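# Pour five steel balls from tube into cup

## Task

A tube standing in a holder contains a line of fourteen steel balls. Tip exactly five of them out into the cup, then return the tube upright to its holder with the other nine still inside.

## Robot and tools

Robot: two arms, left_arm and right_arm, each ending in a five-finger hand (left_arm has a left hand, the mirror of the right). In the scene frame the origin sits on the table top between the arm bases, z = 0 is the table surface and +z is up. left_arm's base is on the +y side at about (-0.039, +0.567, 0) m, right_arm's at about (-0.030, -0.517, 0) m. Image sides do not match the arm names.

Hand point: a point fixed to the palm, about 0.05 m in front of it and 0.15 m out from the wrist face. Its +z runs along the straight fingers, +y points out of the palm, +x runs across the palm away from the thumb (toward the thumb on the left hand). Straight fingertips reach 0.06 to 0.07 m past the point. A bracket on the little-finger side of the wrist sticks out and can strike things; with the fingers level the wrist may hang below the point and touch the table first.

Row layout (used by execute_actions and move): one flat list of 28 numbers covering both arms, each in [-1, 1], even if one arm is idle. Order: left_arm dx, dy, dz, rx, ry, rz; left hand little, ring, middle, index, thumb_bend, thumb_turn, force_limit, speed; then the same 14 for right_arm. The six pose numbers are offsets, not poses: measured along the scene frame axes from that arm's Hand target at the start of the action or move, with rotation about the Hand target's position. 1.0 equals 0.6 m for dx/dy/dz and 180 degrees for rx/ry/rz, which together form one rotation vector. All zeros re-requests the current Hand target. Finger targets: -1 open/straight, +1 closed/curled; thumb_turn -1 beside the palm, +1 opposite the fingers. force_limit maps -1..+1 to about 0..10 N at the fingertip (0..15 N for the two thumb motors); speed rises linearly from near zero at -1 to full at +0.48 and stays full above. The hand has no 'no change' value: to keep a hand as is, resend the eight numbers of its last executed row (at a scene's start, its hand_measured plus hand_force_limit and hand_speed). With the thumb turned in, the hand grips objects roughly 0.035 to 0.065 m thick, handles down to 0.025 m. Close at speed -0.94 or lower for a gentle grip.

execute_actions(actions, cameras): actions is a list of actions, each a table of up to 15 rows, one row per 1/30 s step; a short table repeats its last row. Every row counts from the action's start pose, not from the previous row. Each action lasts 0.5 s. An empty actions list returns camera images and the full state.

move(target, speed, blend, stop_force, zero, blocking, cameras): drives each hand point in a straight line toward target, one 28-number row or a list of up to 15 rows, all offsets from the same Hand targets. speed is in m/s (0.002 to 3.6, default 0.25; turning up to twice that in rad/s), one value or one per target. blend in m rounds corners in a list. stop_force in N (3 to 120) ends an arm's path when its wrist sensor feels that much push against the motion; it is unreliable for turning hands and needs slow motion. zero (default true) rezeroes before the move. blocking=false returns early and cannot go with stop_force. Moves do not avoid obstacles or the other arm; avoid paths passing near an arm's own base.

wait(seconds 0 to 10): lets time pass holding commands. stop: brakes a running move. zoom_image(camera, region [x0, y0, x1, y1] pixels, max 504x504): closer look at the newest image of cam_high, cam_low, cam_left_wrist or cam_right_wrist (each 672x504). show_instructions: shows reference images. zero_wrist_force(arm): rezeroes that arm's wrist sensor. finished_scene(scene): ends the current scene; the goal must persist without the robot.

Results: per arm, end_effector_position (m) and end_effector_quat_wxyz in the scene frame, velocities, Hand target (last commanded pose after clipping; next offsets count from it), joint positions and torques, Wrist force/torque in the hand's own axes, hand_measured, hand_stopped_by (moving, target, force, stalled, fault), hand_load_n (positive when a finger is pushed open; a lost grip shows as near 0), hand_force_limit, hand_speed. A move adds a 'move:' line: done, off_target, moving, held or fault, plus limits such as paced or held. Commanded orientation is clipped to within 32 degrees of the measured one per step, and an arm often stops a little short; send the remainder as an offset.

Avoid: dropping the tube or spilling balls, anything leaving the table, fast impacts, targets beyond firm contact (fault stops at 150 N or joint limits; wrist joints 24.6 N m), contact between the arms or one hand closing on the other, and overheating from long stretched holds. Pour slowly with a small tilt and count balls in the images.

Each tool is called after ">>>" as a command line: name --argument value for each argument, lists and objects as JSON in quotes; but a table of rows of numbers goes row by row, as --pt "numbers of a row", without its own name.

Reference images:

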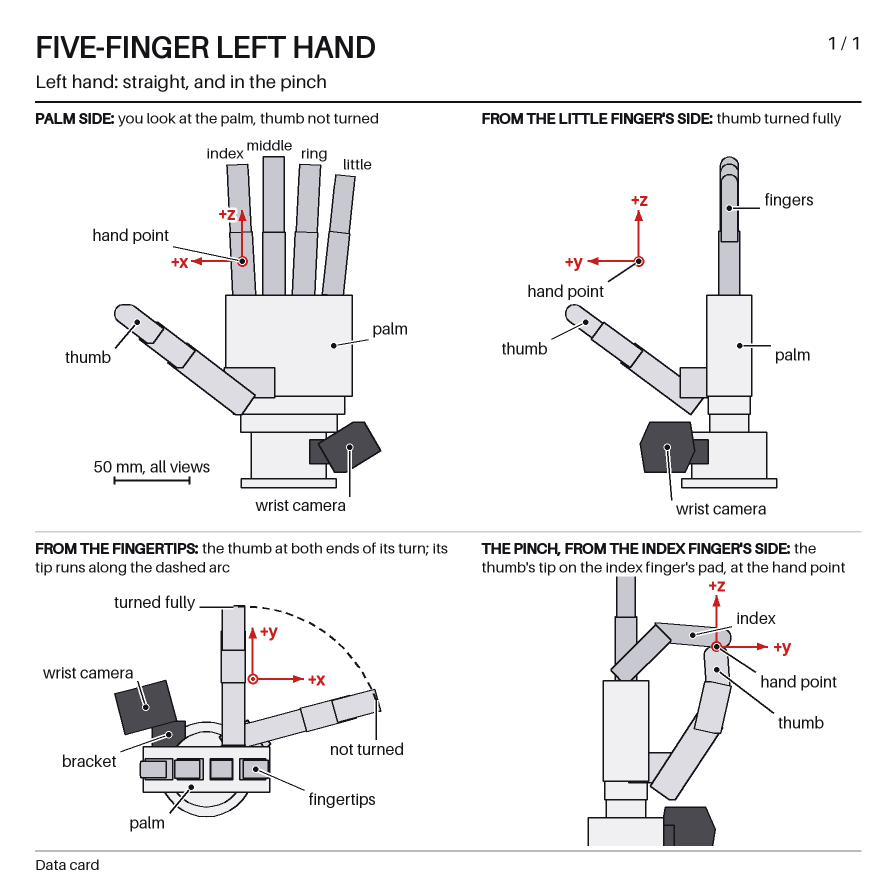

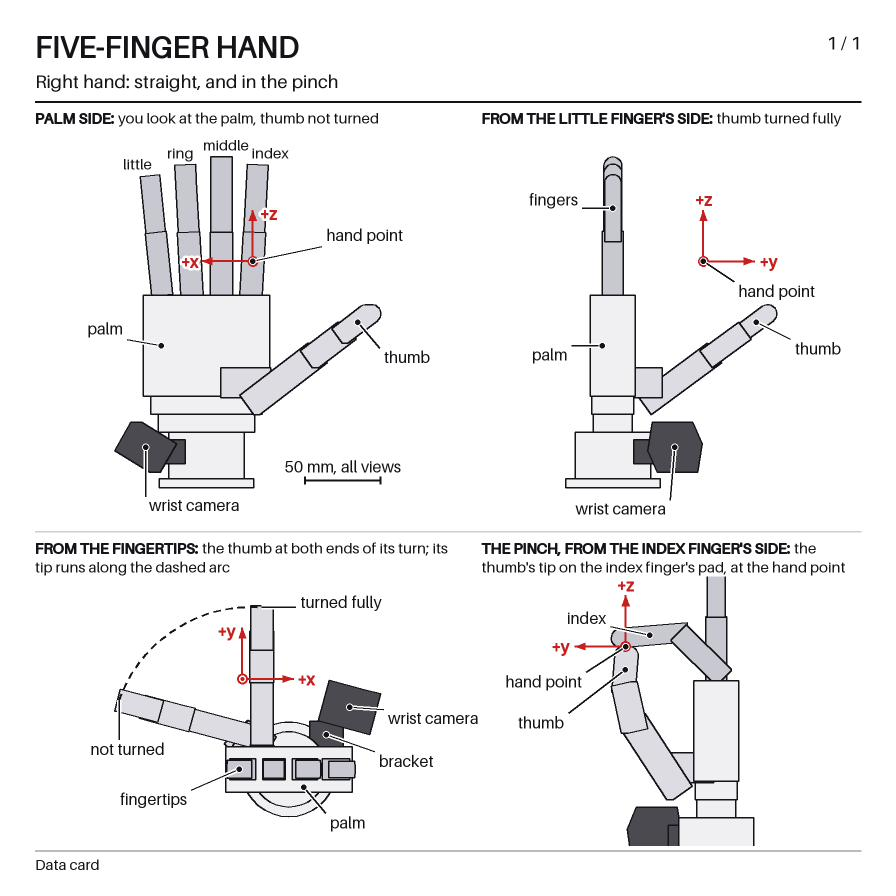

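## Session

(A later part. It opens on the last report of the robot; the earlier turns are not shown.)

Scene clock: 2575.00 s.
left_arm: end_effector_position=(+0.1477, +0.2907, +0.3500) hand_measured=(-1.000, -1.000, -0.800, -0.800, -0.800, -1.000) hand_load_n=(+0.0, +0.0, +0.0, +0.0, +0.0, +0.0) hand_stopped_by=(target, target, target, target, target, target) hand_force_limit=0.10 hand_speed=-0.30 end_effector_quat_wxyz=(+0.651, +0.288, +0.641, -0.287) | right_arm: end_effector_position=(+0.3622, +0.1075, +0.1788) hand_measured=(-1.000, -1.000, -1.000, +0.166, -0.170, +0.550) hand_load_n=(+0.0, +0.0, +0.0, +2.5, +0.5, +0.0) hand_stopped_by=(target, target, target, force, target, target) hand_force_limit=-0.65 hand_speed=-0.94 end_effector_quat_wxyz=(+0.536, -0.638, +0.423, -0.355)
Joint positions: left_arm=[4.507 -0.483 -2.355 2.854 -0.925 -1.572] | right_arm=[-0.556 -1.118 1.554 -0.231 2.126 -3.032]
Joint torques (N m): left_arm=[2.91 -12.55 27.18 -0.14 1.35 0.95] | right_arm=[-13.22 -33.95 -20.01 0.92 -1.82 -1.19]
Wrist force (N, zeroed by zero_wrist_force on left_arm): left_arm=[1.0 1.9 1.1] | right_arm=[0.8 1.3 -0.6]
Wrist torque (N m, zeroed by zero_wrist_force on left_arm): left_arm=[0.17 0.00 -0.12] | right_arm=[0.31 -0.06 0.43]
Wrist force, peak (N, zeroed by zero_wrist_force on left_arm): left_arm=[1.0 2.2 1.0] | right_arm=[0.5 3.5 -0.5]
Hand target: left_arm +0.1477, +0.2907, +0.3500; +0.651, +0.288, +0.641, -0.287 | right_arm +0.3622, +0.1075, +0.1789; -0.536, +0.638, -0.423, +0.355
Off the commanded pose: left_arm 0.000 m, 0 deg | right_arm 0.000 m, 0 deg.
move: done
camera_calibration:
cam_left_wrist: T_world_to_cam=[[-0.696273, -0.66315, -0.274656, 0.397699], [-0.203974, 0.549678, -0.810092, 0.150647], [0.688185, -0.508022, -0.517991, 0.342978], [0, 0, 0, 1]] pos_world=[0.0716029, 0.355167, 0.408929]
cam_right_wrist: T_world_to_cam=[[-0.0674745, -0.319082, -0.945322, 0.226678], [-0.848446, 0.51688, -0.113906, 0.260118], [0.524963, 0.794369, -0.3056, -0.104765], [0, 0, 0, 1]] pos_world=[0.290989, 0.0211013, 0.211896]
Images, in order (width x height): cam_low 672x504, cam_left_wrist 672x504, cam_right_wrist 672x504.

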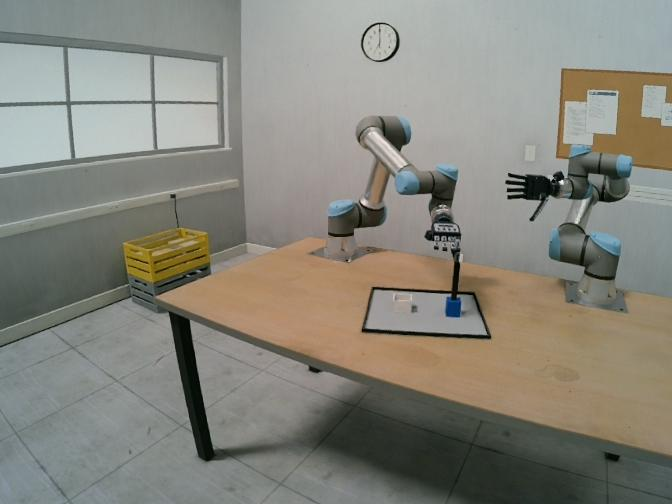

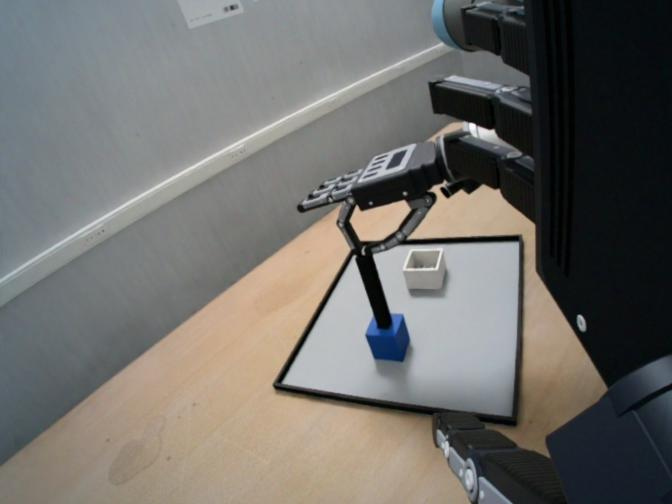

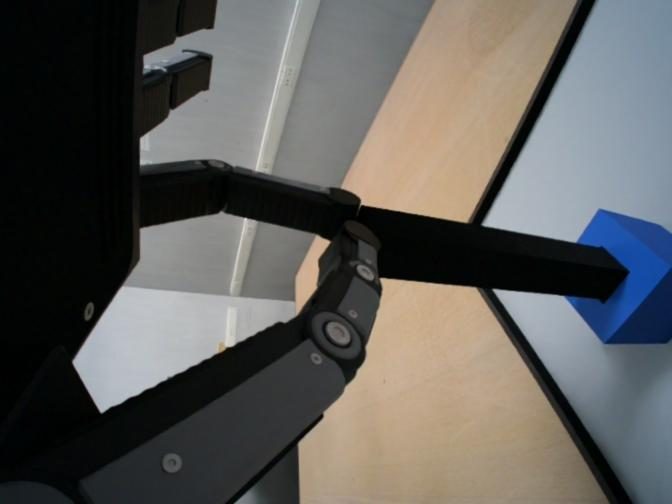

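>>> move --pt "0 0 0 0 0 0 -1 -1 -0.8 -0.8 -0.8 -1 0.1 -0.3 0 0 0.0006 0 0 0 -1 -1 -1 0.10 -0.17 0.55 -0.65 -0.92" --speed 0.004 --cameras '["cam_low", "cam_left_wrist", "cam_right_wrist"]'

>>> zoom_image --camera "cam_left_wrist" --region '[346, 236, 386, 266]'

Scene clock: 2617.43 s.
left_arm: end_effector_position=(+0.1477, +0.2907, +0.3500) hand_measured=(-1.000, -1.000, -0.800, -0.800, -0.800, -1.000) hand_load_n=(+0.0, +0.0, +0.0, +0.0, +0.0, +0.0) hand_stopped_by=(target, target, target, target, target, target) hand_force_limit=0.10 hand_speed=-0.30 end_effector_quat_wxyz=(+0.651, +0.288, +0.641, -0.287) | right_arm: end_effector_position=(+0.3622, +0.1075, +0.1792) hand_measured=(-1.000, -1.000, -1.000, +0.100, -0.170, +0.550) hand_load_n=(+0.0, +0.0, +0.0, +0.0, +0.0, +0.0) hand_stopped_by=(target, target, target, target, target, target) hand_force_limit=-0.65 hand_speed=-0.92 end_effector_quat_wxyz=(+0.536, -0.638, +0.423, -0.355)
Joint positions: left_arm=[4.507 -0.483 -2.355 2.854 -0.925 -1.572] | right_arm=[-0.556 -1.118 1.553 -0.23 2.126 -3.032]
Joint torques (N m): left_arm=[2.9 -11.35 27.07 -0.22 1.3 0.93] | right_arm=[-1.64 -52.65 -28.04 0.44 0.58 -1.05]
Wrist force (N, zeroed by zero_wrist_force on left_arm): left_arm=[0.8 2.0 0.9] | right_arm=[0.5 3.0 -0.6]
Wrist torque (N m, zeroed by zero_wrist_force on left_arm): left_arm=[0.18 0.02 -0.13] | right_arm=[0.33 -0.02 0.41]
Wrist force, peak (N, zeroed by zero_wrist_force on left_arm): left_arm=[1.1 2.2 0.8] | right_arm=[0.7 3.2 -0.8]
Hand target: left_arm +0.1477, +0.2907, +0.3500; +0.651, +0.288, +0.641, -0.287 | right_arm +0.3622, +0.1075, +0.1792; -0.536, +0.638, -0.423, +0.355
Off the commanded pose: left_arm 0.000 m, 0 deg | right_arm 0.000 m, 0 deg.
move: done
camera_calibration:
cam_left_wrist: T_world_to_cam=[[-0.696273, -0.66315, -0.274656, 0.397699], [-0.203974, 0.549678, -0.810092, 0.150647], [0.688185, -0.508022, -0.517991, 0.342978], [0, 0, 0, 1]] pos_world=[0.0716029, 0.355167, 0.408929]
cam_right_wrist: T_world_to_cam=[[-0.0674745, -0.319082, -0.945322, 0.227056], [-0.848446, 0.51688, -0.113906, 0.260163], [0.524963, 0.794369, -0.3056, -0.104643], [0, 0, 0, 1]] pos_world=[0.290989, 0.0211013, 0.212296]
Images, in order (width x height): cam_low 672x504, cam_left_wrist 672x504, cam_right_wrist 672x504.

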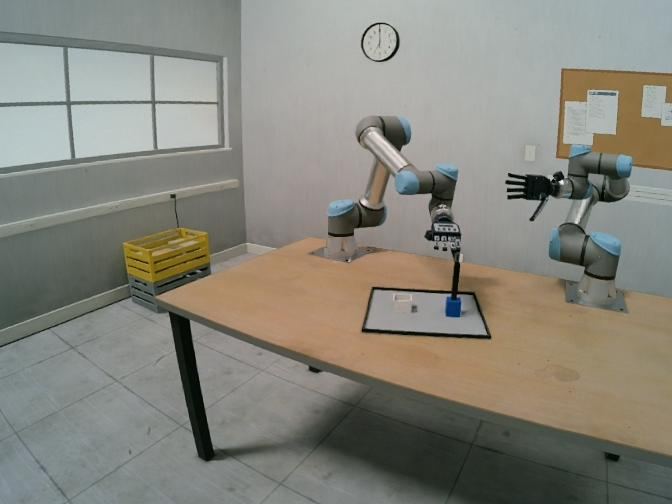

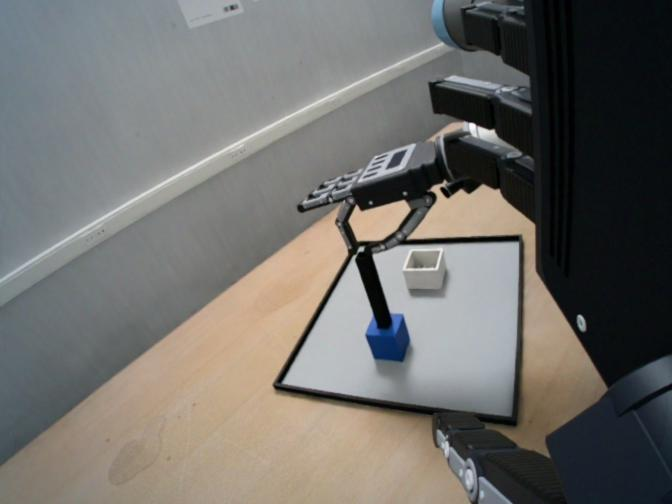

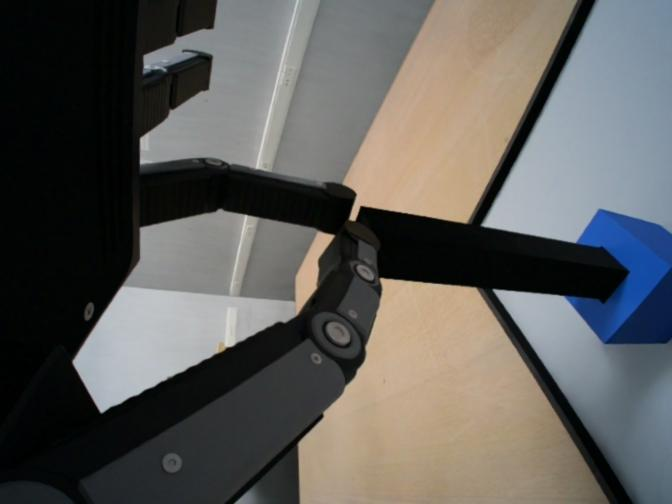

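Scaled by 12.600 from the camera's 672x504 image, which has a finer 960x720 frame.

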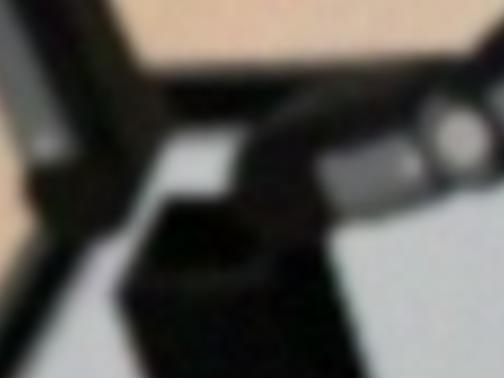

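>>> move --pt "0 0 0 0 0 0 -1 -1 -0.8 -0.8 -0.8 -1 0.1 -0.3 0 0 0.08 0 0 0 -1 -1 -1 0.10 -0.17 0.55 -0.65 -0.92" --pt "0 0 0 0 0 0 -1 -1 -0.8 -0.8 -0.8 -1 0.1 -0.3 -0.25 -0.15 0.18 0 0 0 -1 -1 -1 0.10 -0.17 0.55 -0.65 -0.92" --speed '[0.08, 0.2]' --blend '[0.02, 0]' --cameras '["all"]'

>>> zoom_image --camera "cam_high" --region '[295, 180, 355, 240]'

>>> zoom_image --camera "cam_high" --region '[220, 140, 420, 290]'

>>> zoom_image --camera "cam_left_wrist" --region '[340, 240, 420, 300]'

Scene clock: 2627.40 s.
left_arm: end_effector_position=(+0.1477, +0.2907, +0.3500) hand_measured=(-1.000, -1.000, -0.800, -0.800, -0.800, -1.000) hand_load_n=(+0.0, +0.0, +0.0, +0.0, +0.5, +0.0) hand_stopped_by=(target, target, target, target, target, target) hand_force_limit=0.10 hand_speed=-0.30 end_effector_quat_wxyz=(+0.651, +0.288, +0.641, -0.287) | right_arm: end_effector_position=(+0.2122, +0.0175, +0.2872) hand_measured=(-1.000, -1.000, -1.000, +0.100, -0.170, +0.550) hand_load_n=(+0.0, +0.0, +0.0, +0.0, +0.0, +0.0) hand_stopped_by=(target, target, target, target, target, target) hand_force_limit=-0.65 hand_speed=-0.92 end_effector_quat_wxyz=(+0.536, -0.638, +0.423, -0.355)
Joint positions: left_arm=[4.507 -0.483 -2.355 2.854 -0.925 -1.572] | right_arm=[-0.366 -1.481 1.737 -0.019 2.312 -2.98]
Joint torques (N m): left_arm=[2.96 -12.14 28.19 -0.18 1.2 0.93] | right_arm=[-9.91 -29.87 -26.81 -1.94 -1.18 -1.2]
Wrist force (N, zeroed by zero_wrist_force on left_arm): left_arm=[0.9 2.0 0.8] | right_arm=[0.8 3.0 -0.4]
Wrist torque (N m, zeroed by zero_wrist_force on left_arm): left_arm=[0.21 0.01 -0.13] | right_arm=[0.32 -0.07 0.30]
Wrist force, peak (N, zeroed by zero_wrist_force on left_arm): left_arm=[1.1 2.2 0.9] | right_arm=[0.7 4.1 -0.6]
Hand target: left_arm +0.1477, +0.2907, +0.3500; +0.651, +0.288, +0.641, -0.287 | right_arm +0.2122, +0.0175, +0.2872; -0.536, +0.638, -0.423, +0.355
Off the commanded pose: left_arm 0.000 m, 0 deg | right_arm 0.000 m, 0 deg.
move: done
camera_calibration:
cam_left_wrist: T_world_to_cam=[[-0.696273, -0.66315, -0.274656, 0.397699], [-0.203974, 0.549678, -0.810092, 0.150647], [0.688185, -0.508022, -0.517991, 0.342978], [0, 0, 0, 1]] pos_world=[0.0716029, 0.355167, 0.408929]
cam_right_wrist: T_world_to_cam=[[-0.0674286, -0.319081, -0.945326, 0.290307], [-0.84852, 0.516759, -0.113901, 0.191718], [0.524849, 0.794448, -0.305591, 0.0786191], [0, 0, 0, 1]] pos_world=[0.140989, -0.0688995, 0.320296]

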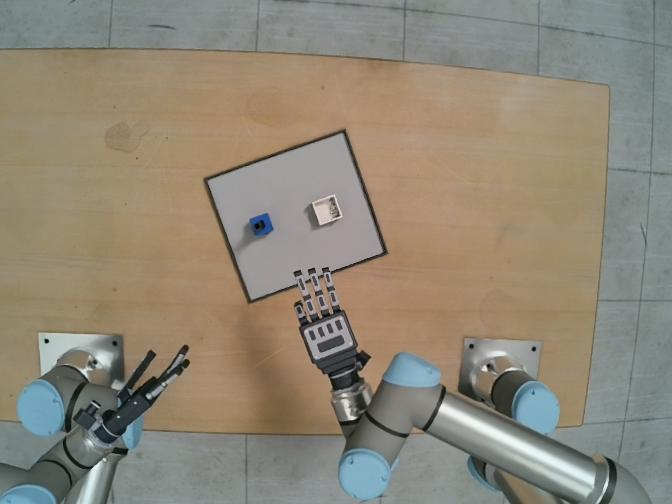

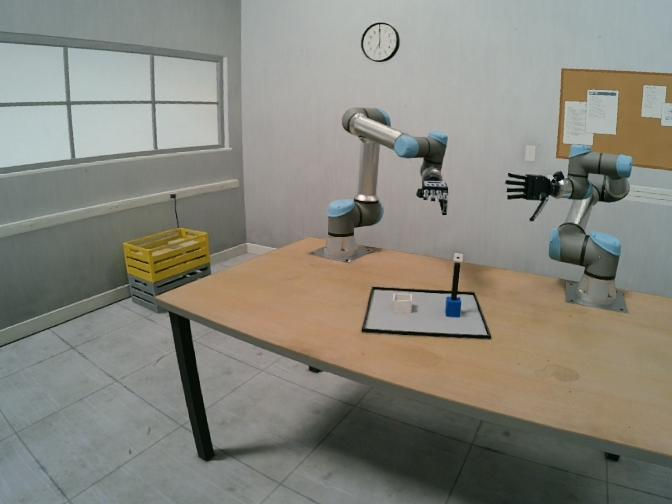

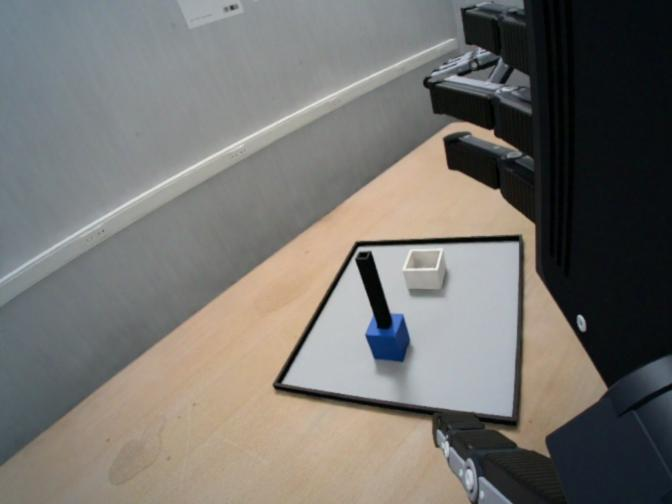

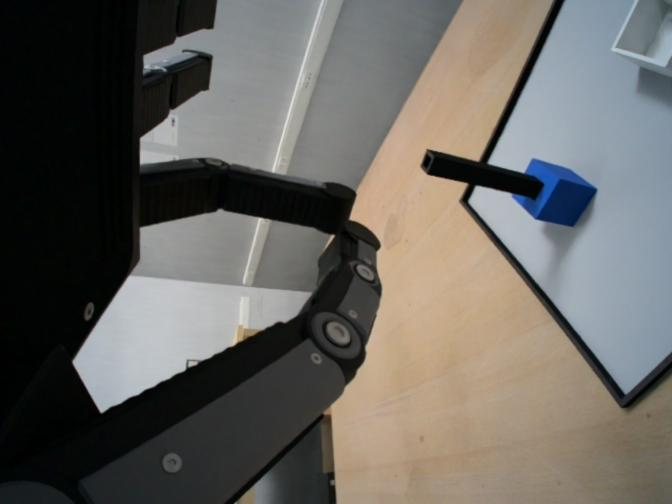

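Scaled by 8.400 from the camera's 672x504 image, which has a finer 960x720 frame.

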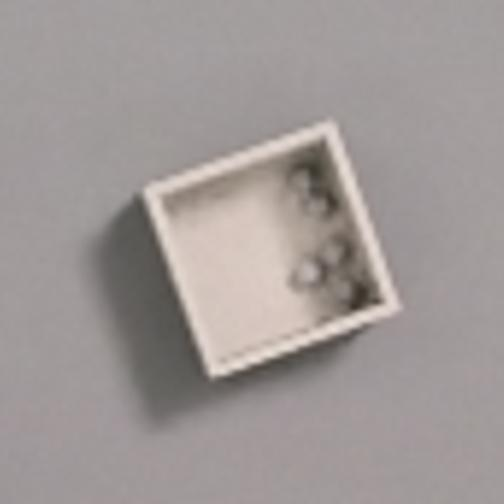

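Scaled by 2.520 from the camera's 672x504 image, which has a finer 960x720 frame.

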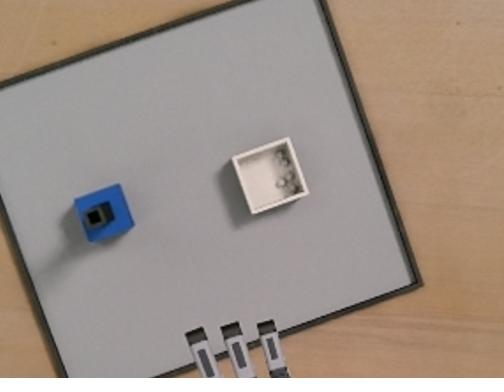

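Scaled by 6.300 from the camera's 672x504 image, which has a finer 960x720 frame.

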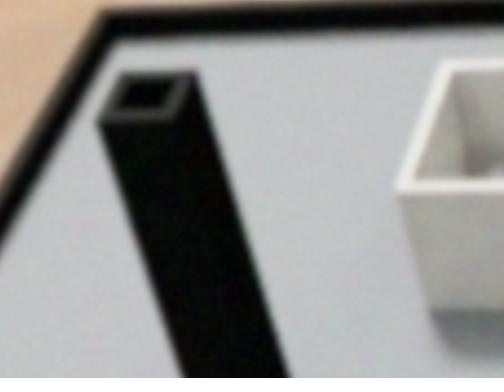

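>>> zoom_image --camera "cam_low" --region '[355, 240, 505, 345]'

>>> zoom_image --camera "cam_left_wrist" --region '[260, 225, 535, 430]'

>>> zoom_image --camera "cam_high" --region '[235, 195, 285, 245]'

Scaled by 3.360 from the camera's 672x504 image, which has a finer 960x720 frame.

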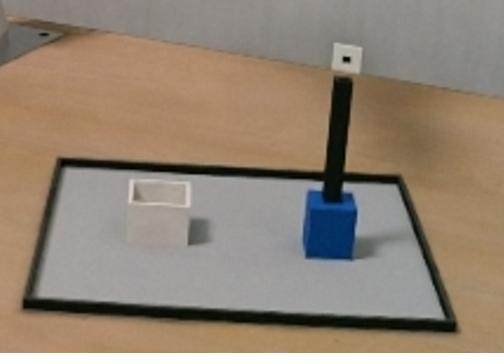

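Scaled by 1.833 from the camera's 672x504 image, which has a finer 960x720 frame.

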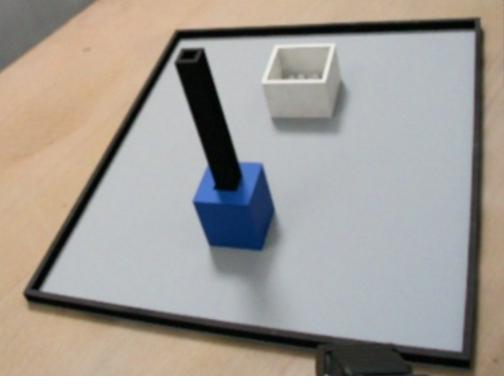

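Scaled by 10.080 from the camera's 672x504 image, which has a finer 960x720 frame.

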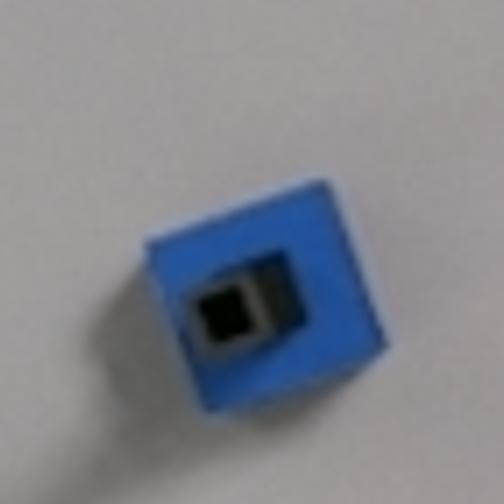

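>>> finished_scene --scene 1

The scene is finished: the task was done.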